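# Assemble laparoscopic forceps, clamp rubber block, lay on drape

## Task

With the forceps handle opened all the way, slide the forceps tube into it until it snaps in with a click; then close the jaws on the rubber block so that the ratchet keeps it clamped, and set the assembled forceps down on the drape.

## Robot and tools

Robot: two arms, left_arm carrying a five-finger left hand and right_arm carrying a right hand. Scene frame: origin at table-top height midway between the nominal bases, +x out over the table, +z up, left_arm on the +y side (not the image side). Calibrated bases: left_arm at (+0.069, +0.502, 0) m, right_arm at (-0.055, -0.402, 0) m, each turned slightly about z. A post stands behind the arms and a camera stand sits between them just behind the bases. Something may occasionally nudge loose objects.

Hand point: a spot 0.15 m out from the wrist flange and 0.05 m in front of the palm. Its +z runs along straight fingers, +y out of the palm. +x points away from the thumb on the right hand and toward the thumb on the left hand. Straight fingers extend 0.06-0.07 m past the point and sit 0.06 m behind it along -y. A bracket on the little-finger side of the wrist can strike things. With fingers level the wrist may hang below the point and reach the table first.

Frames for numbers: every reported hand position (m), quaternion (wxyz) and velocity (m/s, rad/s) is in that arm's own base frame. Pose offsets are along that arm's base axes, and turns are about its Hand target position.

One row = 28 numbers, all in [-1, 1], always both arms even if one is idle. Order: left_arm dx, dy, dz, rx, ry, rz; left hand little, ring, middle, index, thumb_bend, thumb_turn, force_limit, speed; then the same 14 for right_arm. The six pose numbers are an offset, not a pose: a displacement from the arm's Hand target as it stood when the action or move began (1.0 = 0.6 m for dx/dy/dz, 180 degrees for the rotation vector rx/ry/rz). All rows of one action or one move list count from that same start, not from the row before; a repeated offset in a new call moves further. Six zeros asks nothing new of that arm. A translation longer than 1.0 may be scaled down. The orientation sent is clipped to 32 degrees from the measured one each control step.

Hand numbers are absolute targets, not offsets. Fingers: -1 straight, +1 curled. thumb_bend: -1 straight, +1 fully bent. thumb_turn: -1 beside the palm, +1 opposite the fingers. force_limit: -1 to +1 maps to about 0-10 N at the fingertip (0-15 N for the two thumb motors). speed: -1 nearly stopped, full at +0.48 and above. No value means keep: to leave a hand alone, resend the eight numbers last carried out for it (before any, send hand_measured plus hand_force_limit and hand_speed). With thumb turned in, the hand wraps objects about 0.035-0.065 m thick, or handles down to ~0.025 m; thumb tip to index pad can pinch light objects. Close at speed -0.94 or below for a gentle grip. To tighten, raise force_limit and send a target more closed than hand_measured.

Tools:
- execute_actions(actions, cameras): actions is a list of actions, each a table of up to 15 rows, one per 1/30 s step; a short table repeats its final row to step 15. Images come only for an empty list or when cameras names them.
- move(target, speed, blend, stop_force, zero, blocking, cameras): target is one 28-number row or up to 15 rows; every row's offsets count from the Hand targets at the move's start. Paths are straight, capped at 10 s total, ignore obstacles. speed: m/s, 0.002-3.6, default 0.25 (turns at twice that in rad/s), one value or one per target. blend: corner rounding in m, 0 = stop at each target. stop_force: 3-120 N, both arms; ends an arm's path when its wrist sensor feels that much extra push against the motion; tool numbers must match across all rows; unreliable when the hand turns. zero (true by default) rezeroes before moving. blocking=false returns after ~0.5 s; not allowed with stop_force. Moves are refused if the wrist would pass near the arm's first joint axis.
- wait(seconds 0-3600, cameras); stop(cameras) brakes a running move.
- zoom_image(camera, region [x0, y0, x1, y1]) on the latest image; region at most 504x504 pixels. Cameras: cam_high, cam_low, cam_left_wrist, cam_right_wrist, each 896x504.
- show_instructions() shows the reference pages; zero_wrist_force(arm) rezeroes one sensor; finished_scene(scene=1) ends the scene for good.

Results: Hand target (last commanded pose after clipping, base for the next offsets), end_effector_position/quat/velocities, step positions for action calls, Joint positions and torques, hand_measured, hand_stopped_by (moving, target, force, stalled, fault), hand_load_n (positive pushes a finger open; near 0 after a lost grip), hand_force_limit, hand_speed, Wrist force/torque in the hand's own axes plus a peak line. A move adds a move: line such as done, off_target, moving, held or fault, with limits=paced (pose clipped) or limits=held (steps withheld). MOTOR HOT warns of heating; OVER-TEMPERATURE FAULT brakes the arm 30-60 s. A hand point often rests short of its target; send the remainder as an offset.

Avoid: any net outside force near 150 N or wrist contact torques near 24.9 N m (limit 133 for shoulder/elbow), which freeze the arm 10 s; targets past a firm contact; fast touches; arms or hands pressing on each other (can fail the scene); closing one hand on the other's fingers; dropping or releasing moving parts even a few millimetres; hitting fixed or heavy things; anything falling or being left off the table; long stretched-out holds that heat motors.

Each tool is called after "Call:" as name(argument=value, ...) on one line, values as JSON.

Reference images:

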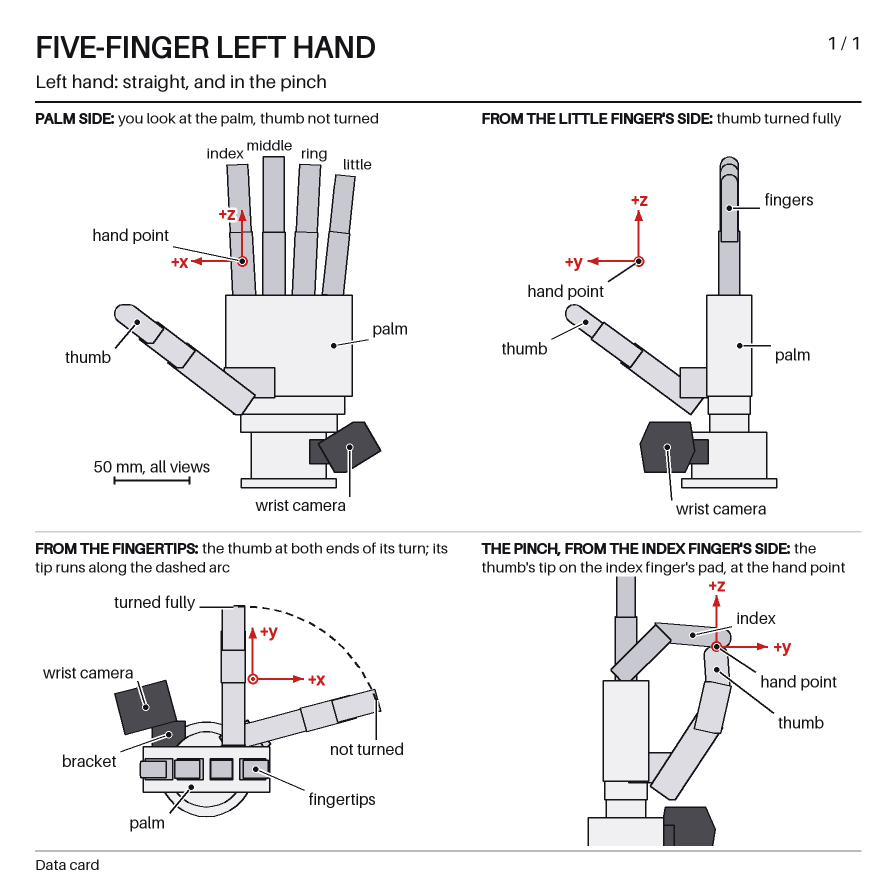

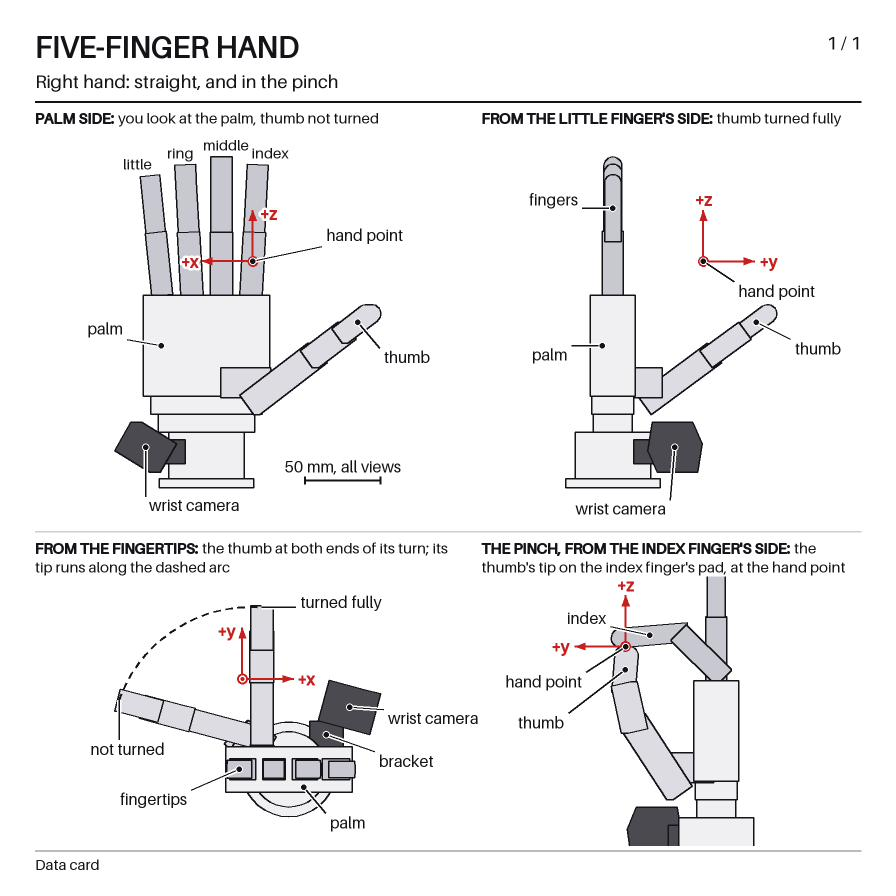

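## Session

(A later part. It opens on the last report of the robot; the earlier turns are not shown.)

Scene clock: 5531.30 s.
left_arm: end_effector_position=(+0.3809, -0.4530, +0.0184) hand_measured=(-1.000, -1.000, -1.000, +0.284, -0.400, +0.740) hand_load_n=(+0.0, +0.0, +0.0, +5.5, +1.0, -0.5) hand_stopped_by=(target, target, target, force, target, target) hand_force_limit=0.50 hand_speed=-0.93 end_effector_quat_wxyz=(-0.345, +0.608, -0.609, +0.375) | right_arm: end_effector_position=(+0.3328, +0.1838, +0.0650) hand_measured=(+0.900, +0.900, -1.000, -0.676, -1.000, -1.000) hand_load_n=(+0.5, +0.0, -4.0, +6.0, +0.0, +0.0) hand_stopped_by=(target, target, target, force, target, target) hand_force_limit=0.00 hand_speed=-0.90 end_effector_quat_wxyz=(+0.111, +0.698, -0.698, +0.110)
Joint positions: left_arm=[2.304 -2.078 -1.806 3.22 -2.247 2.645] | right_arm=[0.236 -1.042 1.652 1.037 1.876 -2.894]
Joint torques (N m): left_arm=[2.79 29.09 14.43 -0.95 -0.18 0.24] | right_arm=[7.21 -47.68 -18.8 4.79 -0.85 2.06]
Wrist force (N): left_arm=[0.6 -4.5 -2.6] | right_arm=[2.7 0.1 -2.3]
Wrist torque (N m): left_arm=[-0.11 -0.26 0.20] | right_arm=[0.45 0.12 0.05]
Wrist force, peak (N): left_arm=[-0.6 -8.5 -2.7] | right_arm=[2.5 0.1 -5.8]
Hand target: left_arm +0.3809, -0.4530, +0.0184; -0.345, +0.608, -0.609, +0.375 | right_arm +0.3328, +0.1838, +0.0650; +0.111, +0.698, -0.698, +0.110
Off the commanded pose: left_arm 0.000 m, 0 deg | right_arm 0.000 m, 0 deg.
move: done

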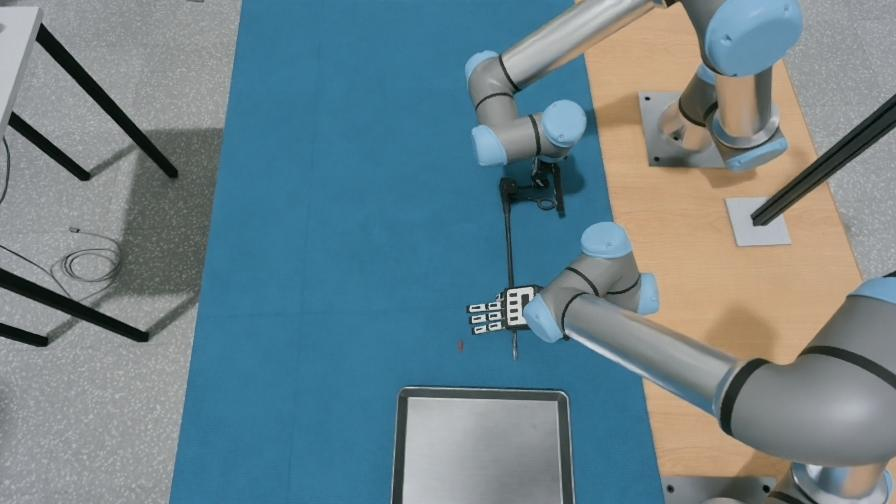

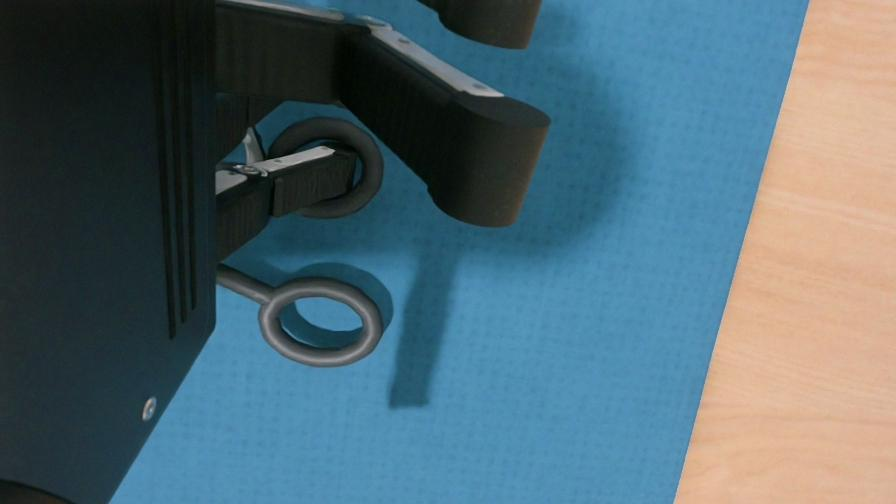

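Call:
move(target=[[0,0,0,0,0,0,-1,-1,-1,0.9,-0.4,0.74,0.5,-0.93,0.0183,0,0,0,0,0,0.9,0.9,-1,-0.5,-1,-1,0.5,-0.9]], speed=0.015, cameras=[])

Call:
move(target=[[0,0,0,0,0,0,-1,-1,-1,0.9,-0.4,0.74,0.5,-0.93,0.002,-0.02,0,0,0,0,0.9,0.9,-1,-0.5,-1,-1,0.5,-0.9]], speed=0.01, stop_force=8, cameras=["cam_high","cam_low","cam_right_wrist"])

Call:
zoom_image(camera="cam_high", region=[480, 140, 560, 220])

Call:
zoom_image(camera="cam_low", region=[570, 370, 660, 460])

Scene clock: 5544.77 s.
left_arm: end_effector_position=(+0.3809, -0.4530, +0.0184) hand_measured=(-1.000, -1.000, -1.000, +0.284, -0.400, +0.740) hand_load_n=(+0.0, +0.0, +0.0, +6.0, +1.0, +0.0) hand_stopped_by=(target, target, target, force, target, target) hand_force_limit=0.50 hand_speed=-0.93 end_effector_quat_wxyz=(-0.345, +0.608, -0.609, +0.375) | right_arm: end_effector_position=(+0.3438, +0.1838, +0.0650) hand_measured=(+0.900, +0.900, -1.000, -0.670, -1.000, -1.000) hand_load_n=(+0.0, +0.0, -5.5, +7.0, -0.5, +0.0) hand_stopped_by=(target, target, target, force, target, target) hand_force_limit=0.50 hand_speed=-0.90 end_effector_quat_wxyz=(+0.111, +0.698, -0.698, +0.110)
Joint positions: left_arm=[2.304 -2.078 -1.806 3.22 -2.247 2.645] | right_arm=[0.231 -1.023 1.62 1.049 1.876 -2.9]
Joint torques (N m): left_arm=[3.56 29.28 16.5 -0.75 -0.16 0.15] | right_arm=[-7.76 -26.06 -20.99 4.4 1.36 -2.5]
Wrist force (N): left_arm=[-2.8 -7.9 -1.5] | right_arm=[4.5 2.1 -2.1]
Wrist torque (N m): left_arm=[-0.39 -0.10 0.20] | right_arm=[0.48 0.13 0.31]
Wrist force, peak (N): left_arm=[-2.8 -8.0 -1.6] | right_arm=[4.6 2.5 -2.6]
Hand target: left_arm +0.3809, -0.4530, +0.0184; -0.345, +0.608, -0.609, +0.375 | right_arm +0.3438, +0.1838, +0.0650; +0.111, +0.698, -0.698, +0.110
Off the commanded pose: left_arm 0.000 m, 0 deg | right_arm 0.000 m, 0 deg.
move: done

Scene clock: 5546.77 s.
left_arm: end_effector_position=(+0.3809, -0.4530, +0.0184) hand_measured=(-1.000, -1.000, -1.000, +0.284, -0.400, +0.740) hand_load_n=(+0.0, +0.0, +0.0, +6.0, +1.0, +0.0) hand_stopped_by=(target, target, target, force, target, target) hand_force_limit=0.50 hand_speed=-0.93 end_effector_quat_wxyz=(-0.345, +0.608, -0.609, +0.375) | right_arm: end_effector_position=(+0.3450, +0.1718, +0.0650) hand_measured=(+0.900, +0.900, -1.000, -0.668, -1.000, -1.000) hand_load_n=(+0.0, +0.0, -1.0, +2.0, +0.0, +0.0) hand_stopped_by=(target, target, target, force, target, target) hand_force_limit=0.50 hand_speed=-0.90 end_effector_quat_wxyz=(+0.111, +0.698, -0.698, +0.110)
Joint positions: left_arm=[2.304 -2.078 -1.806 3.22 -2.247 2.645] | right_arm=[0.204 -1.034 1.635 1.035 1.878 -2.928]
Joint torques (N m): left_arm=[3.11 30.36 18.11 -1.02 -0.22 0.07] | right_arm=[-8.72 -48.39 -7.11 0.46 2.37 -2.47]
Wrist force (N): left_arm=[1.1 -5.2 -3.2] | right_arm=[-0.3 -0.9 -2.6]
Wrist torque (N m): left_arm=[-0.16 -0.34 0.22] | right_arm=[0.36 0.19 -0.06]
Wrist force, peak (N): left_arm=[-2.8 -7.6 -1.3] | right_arm=[4.1 2.3 -2.3]
Hand target: left_arm +0.3809, -0.4530, +0.0184; -0.345, +0.608, -0.609, +0.375 | right_arm +0.3450, +0.1718, +0.0650; +0.111, +0.698, -0.698, +0.110
Off the commanded pose: left_arm 0.000 m, 0 deg | right_arm 0.000 m, 0 deg.
move: done

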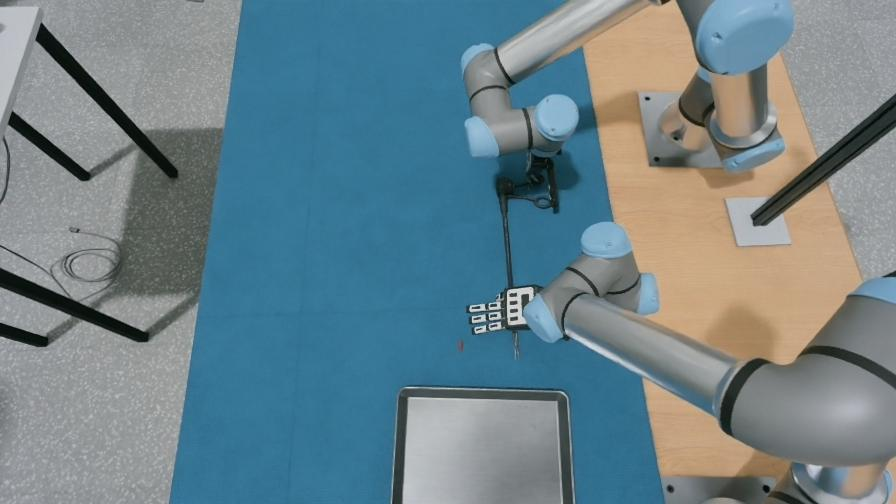

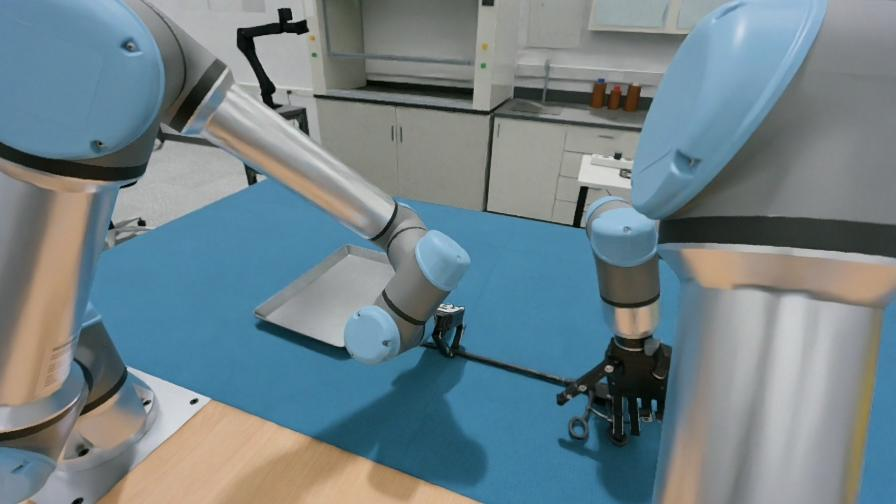

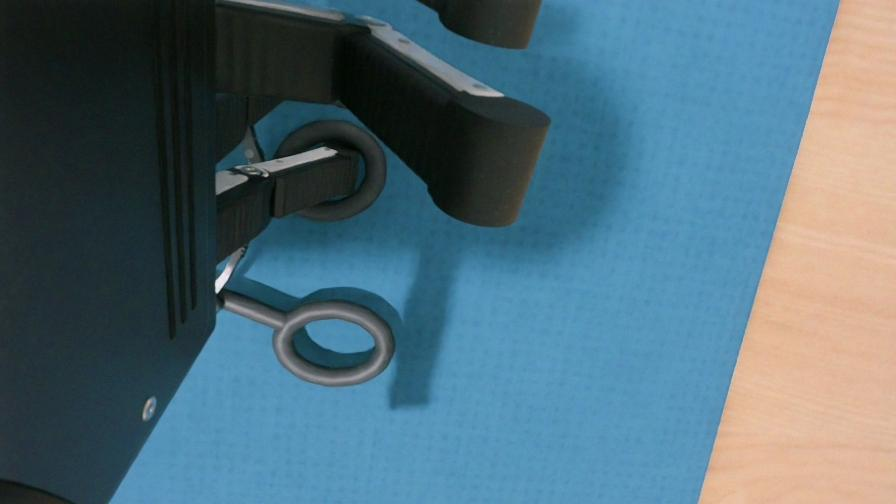

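Scaled by 6.300 from the camera's image (finer frame: 1280x720).

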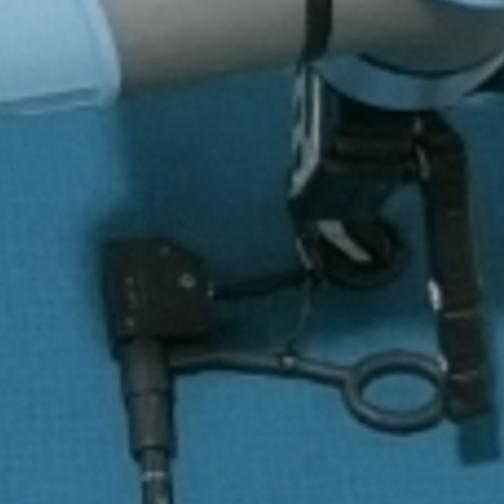

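Scaled by 5.600 from the camera's image (finer frame: 1280x720).

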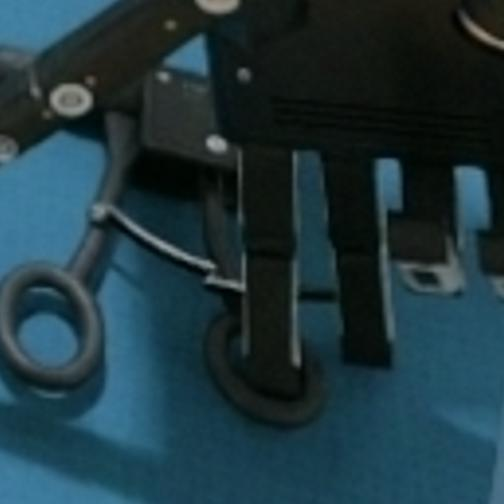

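Call:
move(target=[[0,0,0,0,0,0,-1,-1,-1,0.9,-0.4,0.74,0.5,-0.93,0.006,-0.02,0,0,0,0,0.9,0.9,-1,-0.5,-1,-1,0.5,-0.9]], speed=0.01, stop_force=8, cameras=["cam_high","cam_low","cam_right_wrist"])

Call:
zoom_image(camera="cam_high", region=[480, 140, 560, 220])

Call:
zoom_image(camera="cam_low", region=[570, 370, 660, 460])

Call:
zoom_image(camera="cam_high", region=[490, 325, 540, 375])

Scene clock: 5554.60 s.
left_arm: end_effector_position=(+0.3809, -0.4530, +0.0184) hand_measured=(-1.000, -1.000, -1.000, +0.284, -0.400, +0.740) hand_load_n=(+0.0, +0.0, +0.0, +5.5, +1.5, +0.0) hand_stopped_by=(target, target, target, force, target, target) hand_force_limit=0.50 hand_speed=-0.93 end_effector_quat_wxyz=(-0.345, +0.608, -0.609, +0.375) | right_arm: end_effector_position=(+0.3484, +0.1606, +0.0650) hand_measured=(+0.900, +0.900, -1.000, -0.668, -1.000, -1.000) hand_load_n=(+0.0, +0.0, +0.0, +0.5, +0.0, +0.0) hand_stopped_by=(target, target, target, force, target, target) hand_force_limit=0.50 hand_speed=-0.90 end_effector_quat_wxyz=(+0.111, +0.698, -0.698, +0.110)
Joint positions: left_arm=[2.304 -2.078 -1.806 3.22 -2.247 2.645] | right_arm=[0.177 -1.04 1.642 1.026 1.88 -2.956]
Joint torques (N m): left_arm=[2.8 28.79 18.37 -0.93 -0.19 0.13] | right_arm=[4.29 -24.18 -18.28 5.57 2.06 1.97]
Wrist force (N): left_arm=[5.3 -6.6 -3.5] | right_arm=[-6.2 -1.1 -5.0]
Wrist torque (N m): left_arm=[-0.26 -0.44 0.25] | right_arm=[0.51 -0.10 -0.35]
Wrist force, peak (N): left_arm=[5.3 -7.1 -3.5] | right_arm=[-9.6 -1.4 -5.8]
Hand target: left_arm +0.3809, -0.4530, +0.0184; -0.345, +0.608, -0.609, +0.375 | right_arm +0.3484, +0.1606, +0.0649; +0.111, +0.698, -0.698, +0.110 (not the last commanded pose)
Off the commanded pose: left_arm 0.000 m, 0 deg | right_arm 0.001 m, 0 deg.
move: contact (right_arm)

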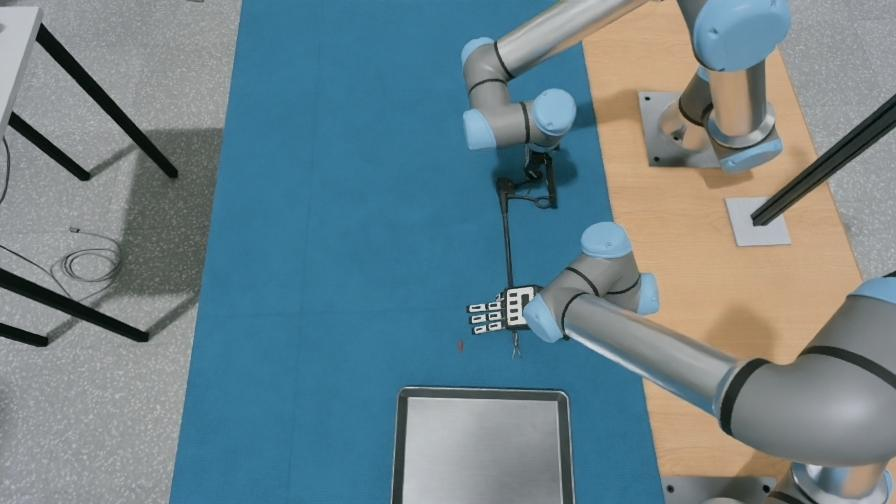

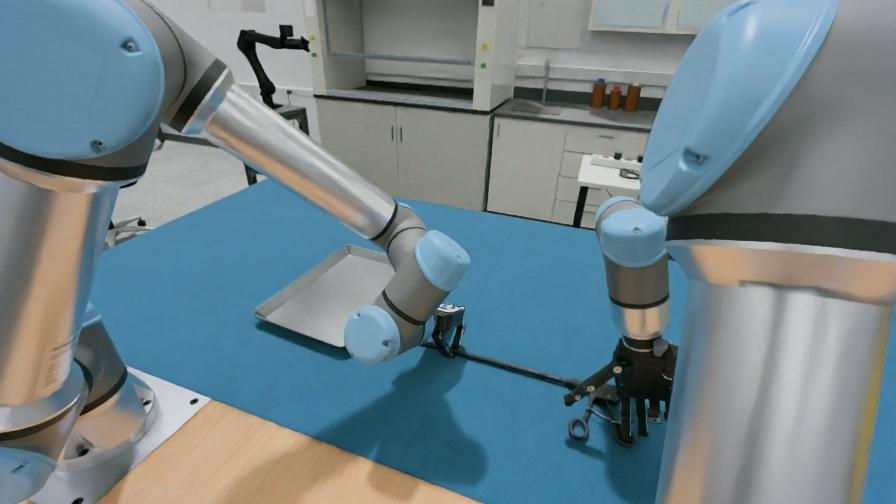

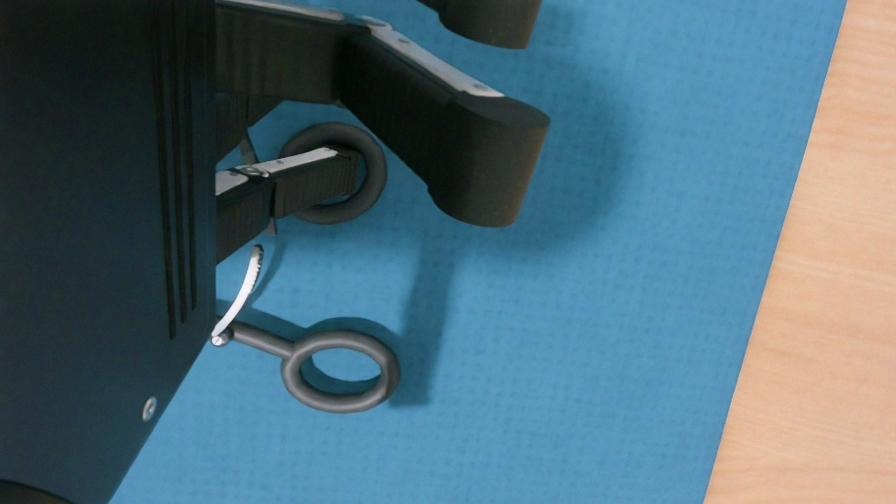

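Scaled by 6.300 from the camera's image (finer frame: 1280x720).

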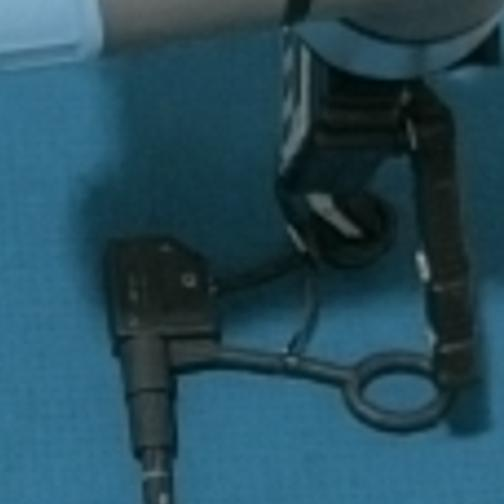

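Scaled by 5.600 from the camera's image (finer frame: 1280x720).

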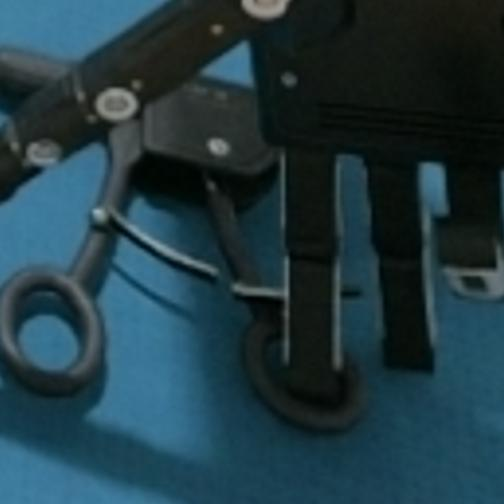

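Scaled by 10.080 from the camera's image (finer frame: 1280x720).

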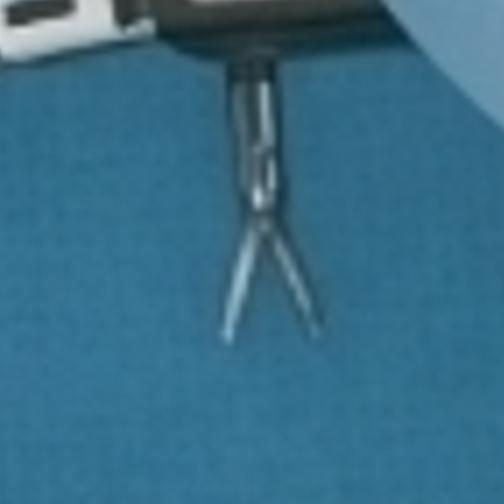

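Call:
move(target=[[0,0,0,0,0,0,-1,-1,-1,0.9,-0.4,0.74,0.5,-0.93,0,0.007,0.001,0,0,0,0.9,0.9,-1,-0.5,-1,-1,0.5,-0.9]], speed=0.01, cameras=[])

Call:
move(target=[[0,0,0,0,0,0,-1,-1,-1,0.9,-0.4,0.74,0.5,-0.93,-0.002,0,0.001,0,0,0,0.9,0.9,-1,-0.84,-1,-1,0.5,-0.7]], speed=0.01, cameras=[])

Call:
move(target=[[0,0,0,0,0,0,-1,-1,-1,0.9,-0.4,0.74,0.5,-0.93,0,0.008,0.045,0,0,0,0.9,0.9,-1,-0.84,-1,-1,0.5,-0.7]], speed=0.03, cameras=["cam_high","cam_low"])

Call:
zoom_image(camera="cam_high", region=[480, 140, 560, 220])

Call:
zoom_image(camera="cam_low", region=[570, 370, 660, 460])

Scene clock: 5564.50 s.
left_arm: end_effector_position=(+0.3809, -0.4530, +0.0184) hand_measured=(-1.000, -1.000, -1.000, +0.284, -0.400, +0.740) hand_load_n=(+0.0, +0.0, +0.0, +6.0, +1.0, +0.0) hand_stopped_by=(target, target, target, force, target, target) hand_force_limit=0.50 hand_speed=-0.93 end_effector_quat_wxyz=(-0.345, +0.608, -0.609, +0.375) | right_arm: end_effector_position=(+0.3484, +0.1647, +0.0655) hand_measured=(+0.900, +0.900, -1.000, -0.668, -1.000, -1.000) hand_load_n=(+0.0, +0.0, +0.0, +0.0, +0.0, +0.0) hand_stopped_by=(target, target, target, force, target, target) hand_force_limit=0.50 hand_speed=-0.90 end_effector_quat_wxyz=(+0.111, +0.698, -0.698, +0.110)
Joint positions: left_arm=[2.304 -2.078 -1.806 3.22 -2.247 2.645] | right_arm=[0.186 -1.036 1.635 1.032 1.879 -2.946]
Joint torques (N m): left_arm=[3.66 28.67 20.51 -0.95 -0.09 -0.06] | right_arm=[6.77 -26.17 -19.39 4.71 -0.89 2.19]
Wrist force (N): left_arm=[-0.2 -6.3 -2.3] | right_arm=[1.9 0.6 -2.6]
Wrist torque (N m): left_arm=[-0.26 -0.17 0.20] | right_arm=[0.46 0.05 -0.08]
Wrist force, peak (N): left_arm=[5.5 -6.8 -3.7] | right_arm=[-6.8 -1.6 -5.1]
Hand target: left_arm +0.3809, -0.4530, +0.0184; -0.345, +0.608, -0.609, +0.375 | right_arm +0.3484, +0.1648, +0.0655; +0.111, +0.698, -0.698, +0.110
Off the commanded pose: left_arm 0.000 m, 0 deg | right_arm 0.000 m, 0 deg.
move: done

Scene clock: 5565.00 s.
left_arm: end_effector_position=(+0.3809, -0.4530, +0.0184) hand_measured=(-1.000, -1.000, -1.000, +0.284, -0.400, +0.740) hand_load_n=(+0.0, +0.0, +0.0, +6.5, +1.0, +0.0) hand_stopped_by=(target, target, target, force, target, target) hand_force_limit=0.50 hand_speed=-0.93 end_effector_quat_wxyz=(-0.345, +0.608, -0.609, +0.375) | right_arm: end_effector_position=(+0.3472, +0.1648, +0.0661) hand_measured=(+0.900, +0.900, -1.000, -0.840, -1.000, -1.000) hand_load_n=(+0.0, +0.0, +0.0, -1.0, +0.0, +0.0) hand_stopped_by=(target, target, target, target, target, target) hand_force_limit=0.50 hand_speed=-0.70 end_effector_quat_wxyz=(+0.111, +0.698, -0.698, +0.110)
Joint positions: left_arm=[2.304 -2.078 -1.806 3.22 -2.247 2.645] | right_arm=[0.187 -1.039 1.638 1.032 1.879 -2.946]
Joint torques (N m): left_arm=[2.81 29.63 18.03 -0.83 -0.02 -0.06] | right_arm=[7.21 -47.42 -8.04 3.73 -0.45 2.18]
Wrist force (N): left_arm=[-2.2 -9.0 -1.6] | right_arm=[1.9 1.3 -2.9]
Wrist torque (N m): left_arm=[-0.47 -0.11 0.22] | right_arm=[0.44 0.02 -0.08]
Wrist force, peak (N): left_arm=[-2.3 -9.0 -2.0] | right_arm=[1.9 2.1 -3.0]
Hand target: left_arm +0.3809, -0.4530, +0.0184; -0.345, +0.608, -0.609, +0.375 | right_arm +0.3472, +0.1648, +0.0661; +0.111, +0.698, -0.698, +0.110
Off the commanded pose: left_arm 0.000 m, 0 deg | right_arm 0.000 m, 0 deg.
move: done

Scene clock: 5566.27 s.
left_arm: end_effector_position=(+0.3809, -0.4530, +0.0184) hand_measured=(-1.000, -1.000, -1.000, +0.284, -0.400, +0.740) hand_load_n=(+0.0, +0.0, +0.0, +6.0, +1.0, +0.0) hand_stopped_by=(target, target, target, force, target, target) hand_force_limit=0.50 hand_speed=-0.93 end_effector_quat_wxyz=(-0.345, +0.608, -0.609, +0.375) | right_arm: end_effector_position=(+0.3472, +0.1695, +0.0931) hand_measured=(+0.900, +0.900, -1.000, -0.840, -1.000, -1.000) hand_load_n=(+0.0, +0.0, +0.0, +0.0, -0.5, +0.0) hand_stopped_by=(target, target, target, target, target, target) hand_force_limit=0.50 hand_speed=-0.70 end_effector_quat_wxyz=(+0.111, +0.698, -0.698, +0.110)
Joint positions: left_arm=[2.304 -2.078 -1.806 3.22 -2.247 2.645] | right_arm=[0.198 -1.068 1.605 1.097 1.878 -2.934]
Joint torques (N m): left_arm=[3.6 28.73 19.07 -0.56 -0.14 0.01] | right_arm=[6.96 -47.97 -20.9 4.89 -0.9 2.16]
Wrist force (N): left_arm=[-2.0 -7.6 -1.8] | right_arm=[2.0 0.6 -2.4]
Wrist torque (N m): left_arm=[-0.32 -0.14 0.21] | right_arm=[0.43 0.02 -0.07]
Wrist force, peak (N): left_arm=[-2.2 -9.0 -1.7] | right_arm=[1.7 1.3 -2.9]
Hand target: left_arm +0.3809, -0.4530, +0.0184; -0.345, +0.608, -0.609, +0.375 | right_arm +0.3472, +0.1696, +0.0931; +0.111, +0.698, -0.698, +0.110
Off the commanded pose: left_arm 0.000 m, 0 deg | right_arm 0.000 m, 0 deg.
move: done

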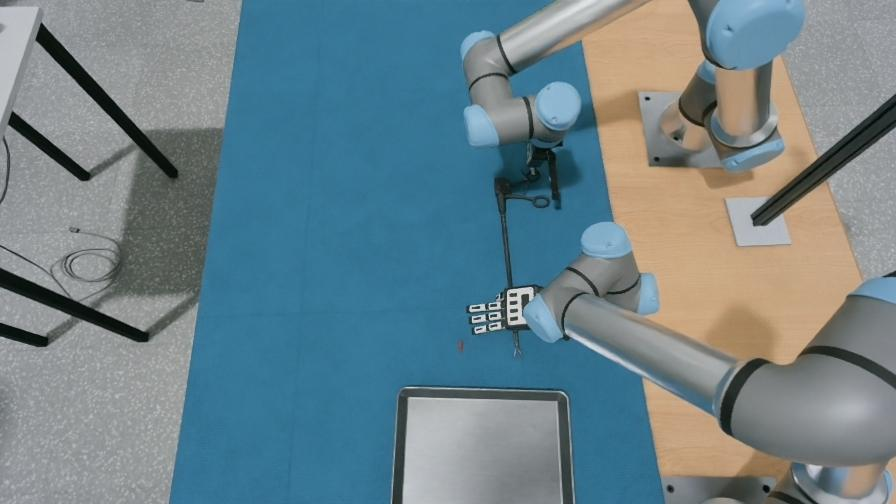

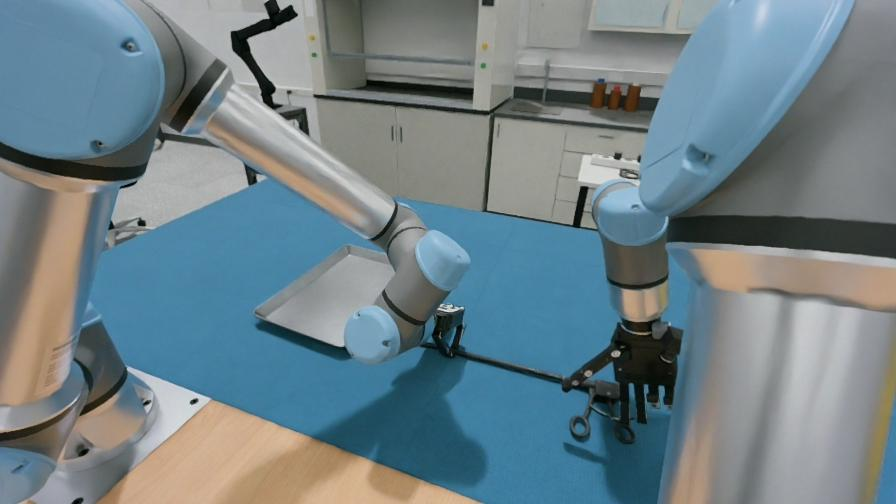

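Scaled by 6.300 from the camera's image (finer frame: 1280x720).

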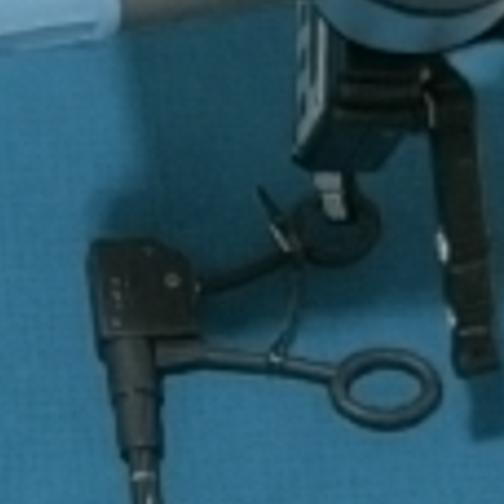

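Scaled by 5.600 from the camera's image (finer frame: 1280x720).

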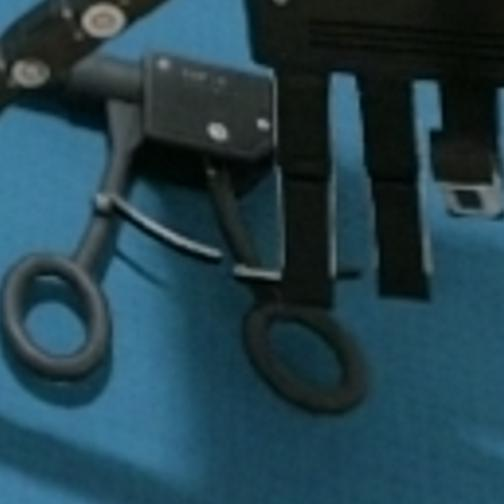

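Call:
execute_actions(actions=[[[0,0,0.001,0,0,0,-1,-1,-1,0.05,-0.4,0.74,0.5,-0.79,0,0,0.004,0,0,0,0.9,0.9,-1,-0.84,-1,-1,0.5,-0.7],[0,0,0.002,0,0,0,-1,-1,-1,0.05,-0.4,0.74,0.5,-0.79,0,0,0.008,0,0,0,0.9,0.9,-1,-0.84,-1,-1,0.5,-0.7],[0,0,0.003,0,0,0,-1,-1,-1,0.05,-0.4,0.74,0.5,-0.79,0,0,0.012,0,0,0,0.9,0.9,-1,-0.84,-1,-1,0.5,-0.7],[0,0,0.004,0,0,0,-1,-1,-1,0.05,-0.4,0.74,0.5,-0.79,0,0,0.016,0,0,0,0.9,0.9,-1,-0.84,-1,-1,0.5,-0.7],[0,0,0.005,0,0,0,-1,-1,-1,0.05,-0.4,0.74,0.5,-0.79,0,0,0.02,0,0,0,0.9,0.9,-1,-0.84,-1,-1,0.5,-0.7],[0,0,0.006,0,0,0,-1,-1,-1,0.05,-0.4,0.74,0.5,-0.79,0,0,0.024,0,0,0,0.9,0.9,-1,-0.84,-1,-1,0.5,-0.7],[0,0,0.007,0,0,0,-1,-1,-1,0.05,-0.4,0.74,0.5,-0.79,0,0,0.028,0,0,0,0.9,0.9,-1,-0.84,-1,-1,0.5,-0.7],[0,0,0.008,0,0,0,-1,-1,-1,0.05,-0.4,0.74,0.5,-0.79,0,0,0.032,0,0,0,0.9,0.9,-1,-0.84,-1,-1,0.5,-0.7],[0,0,0.009,0,0,0,-1,-1,-1,0.05,-0.4,0.74,0.5,-0.79,0,0,0.036,0,0,0,0.9,0.9,-1,-0.84,-1,-1,0.5,-0.7],[0,0,0.010,0,0,0,-1,-1,-1,0.05,-0.4,0.74,0.5,-0.79,0,0,0.040,0,0,0,0.9,0.9,-1,-0.84,-1,-1,0.5,-0.7],[0,0,0.011,0,0,0,-1,-1,-1,0.05,-0.4,0.74,0.5,-0.79,0,0,0.044,0,0,0,0.9,0.9,-1,-0.84,-1,-1,0.5,-0.7],[0,0,0.012,0,0,0,-1,-1,-1,0.05,-0.4,0.74,0.5,-0.79,0,0,0.048,0,0,0,0.9,0.9,-1,-0.84,-1,-1,0.5,-0.7]]], cameras=["cam_left_wrist","cam_high"])

Scene clock: 5591.67 s.
left_arm: end_effector_position=(+0.3809, -0.4530, +0.0256) hand_measured=(-1.000, -1.000, -1.000, +0.050, -0.400, +0.740) hand_load_n=(+0.0, +0.0, +0.0, +0.0, +0.0, +0.0) hand_stopped_by=(target, target, target, target, target, target) hand_force_limit=0.50 hand_speed=-0.79 end_effector_quat_wxyz=(-0.345, +0.608, -0.609, +0.375) | right_arm: end_effector_position=(+0.3472, +0.1696, +0.1219) hand_measured=(+0.900, +0.900, -1.000, -0.840, -1.000, -1.000) hand_load_n=(+0.0, +0.0, +0.0, +0.0, +0.0, +0.0) hand_stopped_by=(target, target, target, target, target, target) hand_force_limit=0.50 hand_speed=-0.70 end_effector_quat_wxyz=(+0.111, +0.698, -0.698, +0.110)
Joint positions: left_arm=[2.304 -2.066 -1.801 3.204 -2.247 2.645] | right_arm=[0.198 -1.101 1.573 1.162 1.878 -2.934]
Joint torques (N m): left_arm=[2.52 42.52 26.03 -2.47 -0.27 0.89] | right_arm=[3.99 -46.33 -21.96 4.66 -0.54 0.3]
Wrist force (N): left_arm=[0.7 2.8 -0.1] | right_arm=[1.6 0.6 -2.6]
Wrist torque (N m): left_arm=[0.20 -0.24 0.14] | right_arm=[0.43 0.08 -0.10]
Wrist force, peak (N): left_arm=[-2.4 -7.9 -1.8] | right_arm=[2.1 0.4 -3.1]
Hand target: left_arm +0.3809, -0.4530, +0.0256; -0.345, +0.608, -0.609, +0.375 | right_arm +0.3472, +0.1696, +0.1219; +0.111, +0.698, -0.698, +0.110
Off the commanded pose: left_arm 0.000 m, 0 deg | right_arm 0.000 m, 0 deg.
Step readings (end_effector_position of left_arm | right_arm):
0: (+0.3809, -0.4530, +0.0184) | (+0.3472, +0.1696, +0.0931)
1: (+0.3809, -0.4530, +0.0184) | (+0.3472, +0.1696, +0.0931)
2: (+0.3809, -0.4531, +0.0184) | (+0.3472, +0.1696, +0.0935)
4: (+0.3809, -0.4530, +0.0189) | (+0.3472, +0.1696, +0.0959)
8: (+0.3809, -0.4530, +0.0210) | (+0.3471, +0.1696, +0.1042)
15: (+0.3809, -0.4530, +0.0249) | (+0.3471, +0.1696, +0.1193)
Images, in order (width x height): cam_high 896x504, cam_left_wrist 896x504.

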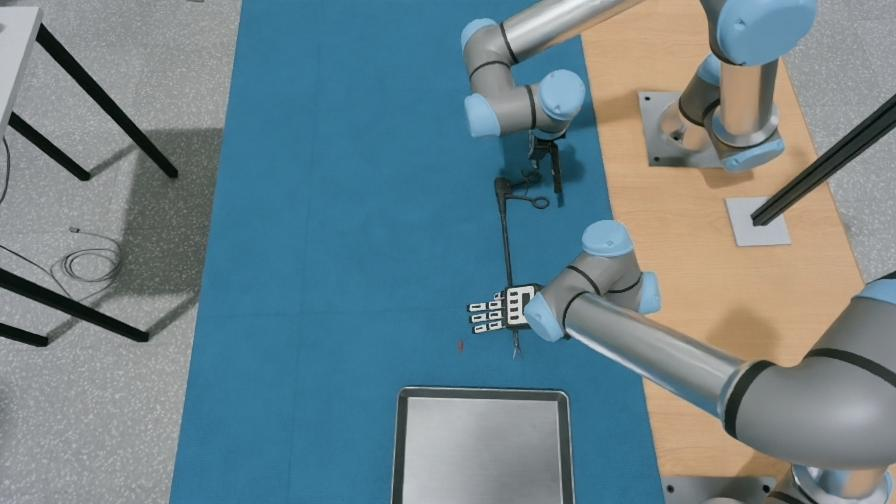

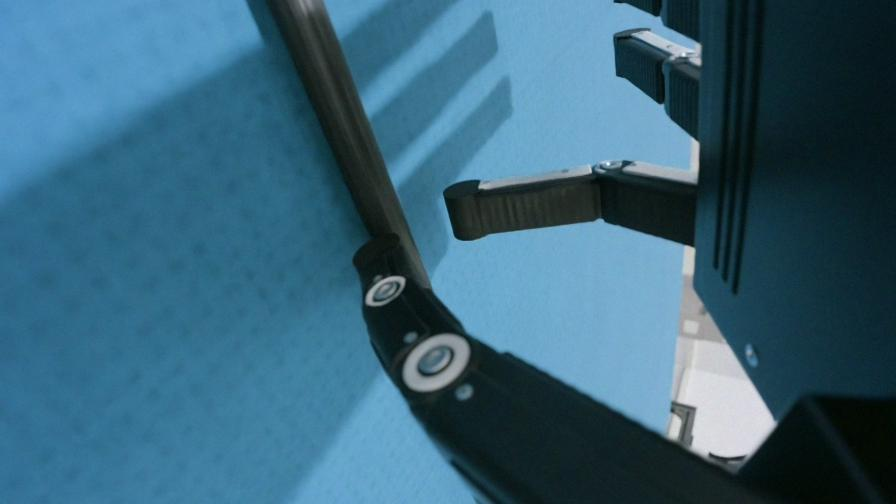

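Call:
move(target=[[0,0,0.12,0,0,0,-1,-1,-1,0.05,-0.26,0.74,0.5,-0.5,0,0,0,0,0,0,0.9,0.9,-1,-0.84,-1,-1,0.5,-0.7],[0.1817,0.1645,0.08,0,0,0,-1,-1,-1,0.05,-0.26,0.74,0.5,-0.5,-0.0833,-0.25,0.15,0,0,0,0.9,0.9,-1,-0.84,-1,-1,0.5,-0.7]], speed=0.15, cameras=["cam_left_wrist","cam_high"])

Scene clock: 5609.23 s.
left_arm: end_effector_position=(+0.4899, -0.3544, +0.0736) hand_measured=(-1.000, -1.000, -1.000, +0.050, -0.260, +0.740) hand_load_n=(+0.0, +0.0, +0.0, +0.0, +0.0, +0.0) hand_stopped_by=(target, target, target, target, target, target) hand_force_limit=0.50 hand_speed=-0.50 end_effector_quat_wxyz=(-0.345, +0.608, -0.609, +0.375) | right_arm: end_effector_position=(+0.2972, +0.0196, +0.2119) hand_measured=(+0.900, +0.900, -1.000, -0.840, -1.000, -1.000) hand_load_n=(+0.0, +0.0, +0.0, +0.0, +0.0, +0.5) hand_stopped_by=(target, target, target, target, target, target) hand_force_limit=0.50 hand_speed=-0.70 end_effector_quat_wxyz=(+0.111, +0.698, -0.698, +0.110)
Joint positions: left_arm=[2.648 -1.925 -1.845 3.223 -1.963 2.871] | right_arm=[-0.188 -1.42 1.724 1.207 1.879 -3.34]
Joint torques (N m): left_arm=[9.51 23.78 6.47 1.93 1.15 1.74] | right_arm=[-8.48 -35.45 -10.29 4.55 -0.89 -2.24]
Wrist force (N): left_arm=[0.8 2.7 0.0] | right_arm=[2.0 0.4 -2.8]
Wrist torque (N m): left_arm=[0.19 -0.26 0.02] | right_arm=[0.40 0.01 0.05]
Wrist force, peak (N): left_arm=[0.5 3.3 0.3] | right_arm=[2.9 0.7 -3.0]
Hand target: left_arm +0.4899, -0.3543, +0.0736; -0.345, +0.608, -0.609, +0.375 | right_arm +0.2972, +0.0196, +0.2119; +0.111, +0.698, -0.698, +0.110
Off the commanded pose: left_arm 0.000 m, 0 deg | right_arm 0.000 m, 0 deg.
move: done
Images, in order (width x height): cam_high 896x504, cam_left_wrist 896x504.

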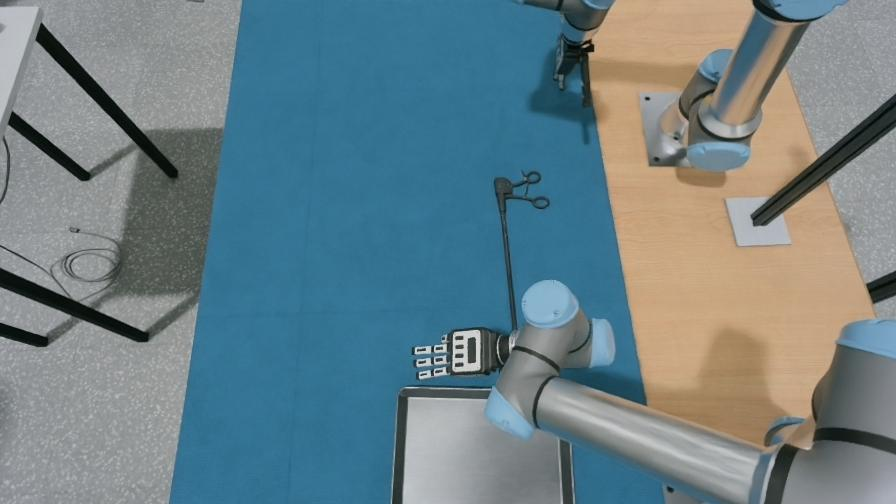

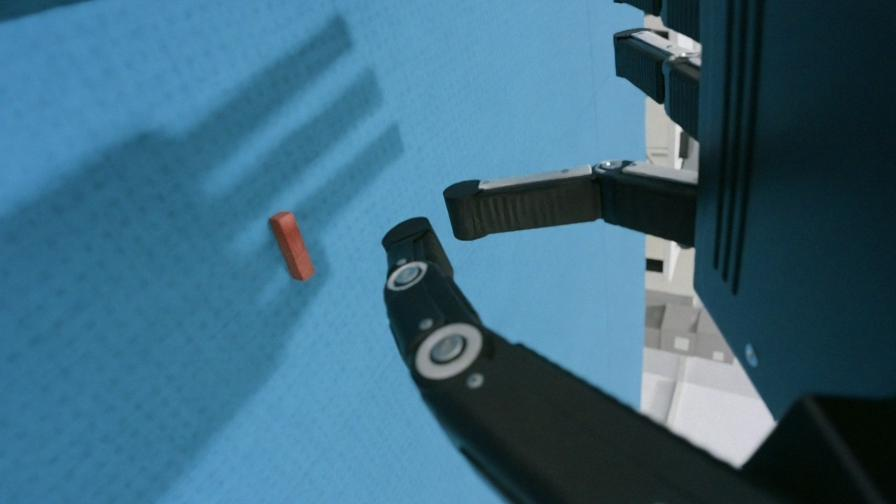

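Call:
move(target=[[0,0.0045,-0.056,0,0,0,-1,-1,-1,0.05,-0.26,0.74,0.5,-0.5,0,0,0,0,0,0,0.9,0.9,-1,-0.84,-1,-1,0.5,-0.7]], speed=0.05, cameras=["cam_left_wrist","cam_high"])

Call:
zoom_image(camera="cam_left_wrist", region=[280, 150, 500, 350])

Scene clock: 5627.27 s.
left_arm: end_effector_position=(+0.4899, -0.3517, +0.0400) hand_measured=(-1.000, -1.000, -1.000, +0.050, -0.260, +0.740) hand_load_n=(+0.0, -0.5, +0.0, +0.0, +0.0, +0.0) hand_stopped_by=(target, target, target, target, target, target) hand_force_limit=0.50 hand_speed=-0.50 end_effector_quat_wxyz=(-0.345, +0.608, -0.609, +0.375) | right_arm: end_effector_position=(+0.2972, +0.0196, +0.2119) hand_measured=(+0.900, +0.900, -1.000, -0.840, -1.000, -1.000) hand_load_n=(+0.0, +0.0, +0.0, +0.0, +0.0, +0.0) hand_stopped_by=(target, target, target, target, target, target) hand_force_limit=0.50 hand_speed=-0.70 end_effector_quat_wxyz=(+0.111, +0.698, -0.698, +0.110)
Joint positions: left_arm=[2.654 -1.972 -1.883 3.309 -1.958 2.875] | right_arm=[-0.189 -1.42 1.724 1.207 1.879 -3.34]
Joint torques (N m): left_arm=[11.04 25.58 5.62 2.12 1.27 1.94] | right_arm=[-8.6 -34.74 -11.45 4.54 -0.9 -2.32]
Wrist force (N): left_arm=[1.1 2.9 0.0] | right_arm=[1.6 0.3 -2.6]
Wrist torque (N m): left_arm=[0.23 -0.29 0.03] | right_arm=[0.38 0.08 0.02]
Wrist force, peak (N): left_arm=[0.7 3.1 0.0] | right_arm=[2.0 0.4 -2.8]
Hand target: left_arm +0.4899, -0.3516, +0.0400; -0.345, +0.608, -0.609, +0.375 | right_arm +0.2972, +0.0196, +0.2119; +0.111, +0.698, -0.698, +0.110
Off the commanded pose: left_arm 0.000 m, 0 deg | right_arm 0.000 m, 0 deg.
move: done
Images, in order (width x height): cam_high 896x504, cam_left_wrist 896x504.

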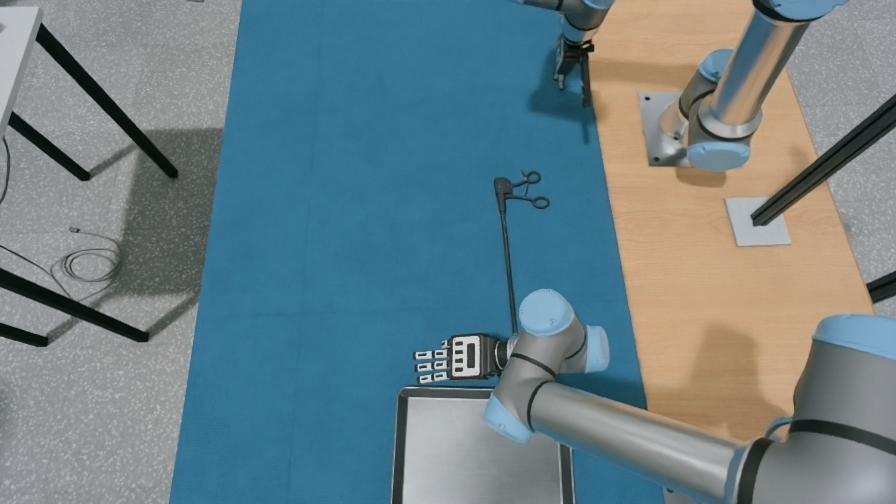

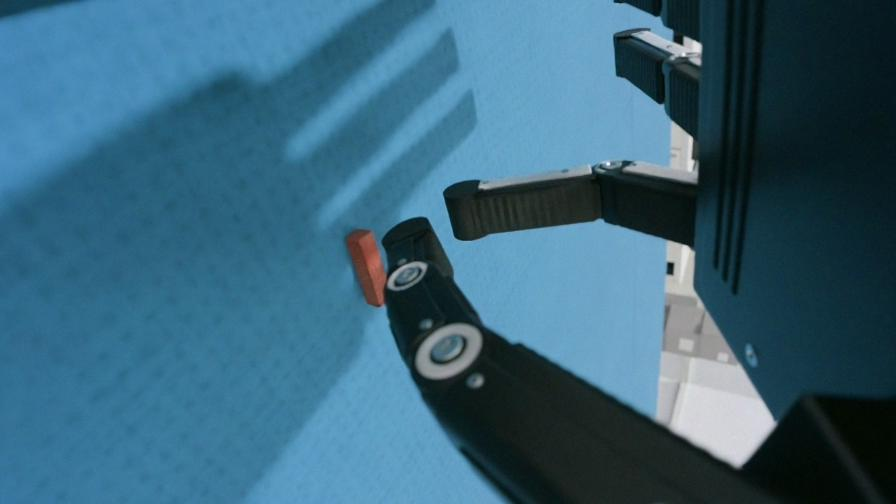

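Scaled by 2.291 from the camera's image (finer frame: 1280x720).

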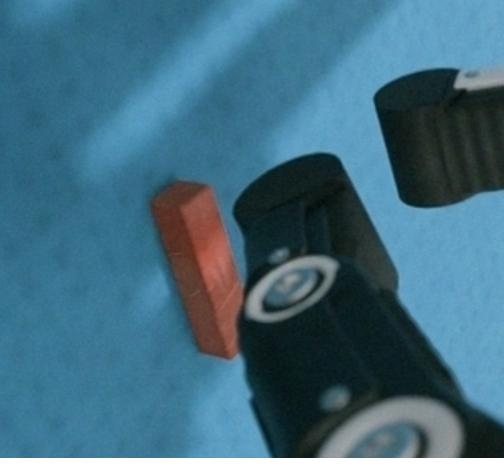

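Call:
move(target=[[0,-0.006,-0.03,0,0,0,-1,-1,-1,0.05,-0.26,0.74,0.5,-0.5,0,0,0,0,0,0,0.9,0.9,-1,-0.84,-1,-1,0.5,-0.7]], speed=0.03, stop_force=3, cameras=["cam_left_wrist"])

Call:
zoom_image(camera="cam_left_wrist", region=[330, 170, 500, 350])

Scene clock: 5640.77 s.
left_arm: end_effector_position=(+0.4899, -0.3552, +0.0220) hand_measured=(-1.000, -1.000, -1.000, +0.050, -0.260, +0.740) hand_load_n=(+0.0, +0.0, -0.5, +0.0, +0.0, +0.0) hand_stopped_by=(target, target, target, target, target, target) hand_force_limit=0.50 hand_speed=-0.50 end_effector_quat_wxyz=(-0.345, +0.608, -0.609, +0.375) | right_arm: end_effector_position=(+0.2972, +0.0196, +0.2119) hand_measured=(+0.900, +0.900, -1.000, -0.840, -1.000, -1.000) hand_load_n=(+0.0, +0.5, +0.5, +0.0, +0.0, +0.0) hand_stopped_by=(target, target, target, target, target, target) hand_force_limit=0.50 hand_speed=-0.70 end_effector_quat_wxyz=(+0.111, +0.698, -0.698, +0.110)
Joint positions: left_arm=[2.646 -2.007 -1.889 3.349 -1.964 2.87] | right_arm=[-0.189 -1.42 1.724 1.207 1.879 -3.34]
Joint torques (N m): left_arm=[-10.67 25.31 4.35 2.12 -1.97 -1.84] | right_arm=[-8.52 -35.18 -11.06 4.25 -0.76 -2.22]
Wrist force (N): left_arm=[0.9 2.7 -0.1] | right_arm=[2.0 0.5 -2.6]
Wrist torque (N m): left_arm=[0.21 -0.28 0.17] | right_arm=[0.40 0.01 0.05]
Wrist force, peak (N): left_arm=[1.3 3.0 0.2] | right_arm=[2.1 0.4 -2.9]
Hand target: left_arm +0.4899, -0.3552, +0.0220; -0.345, +0.608, -0.609, +0.375 | right_arm +0.2972, +0.0196, +0.2119; +0.111, +0.698, -0.698, +0.110
Off the commanded pose: left_arm 0.000 m, 0 deg | right_arm 0.000 m, 0 deg.
move: done

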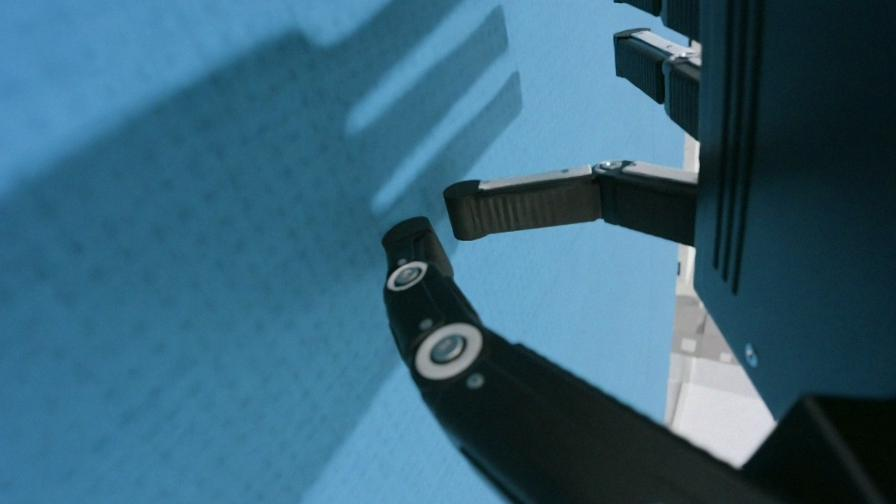

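Scaled by 2.800 from the camera's image (finer frame: 1280x720).

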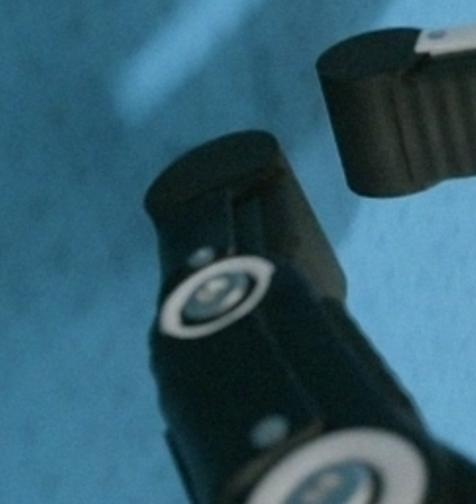

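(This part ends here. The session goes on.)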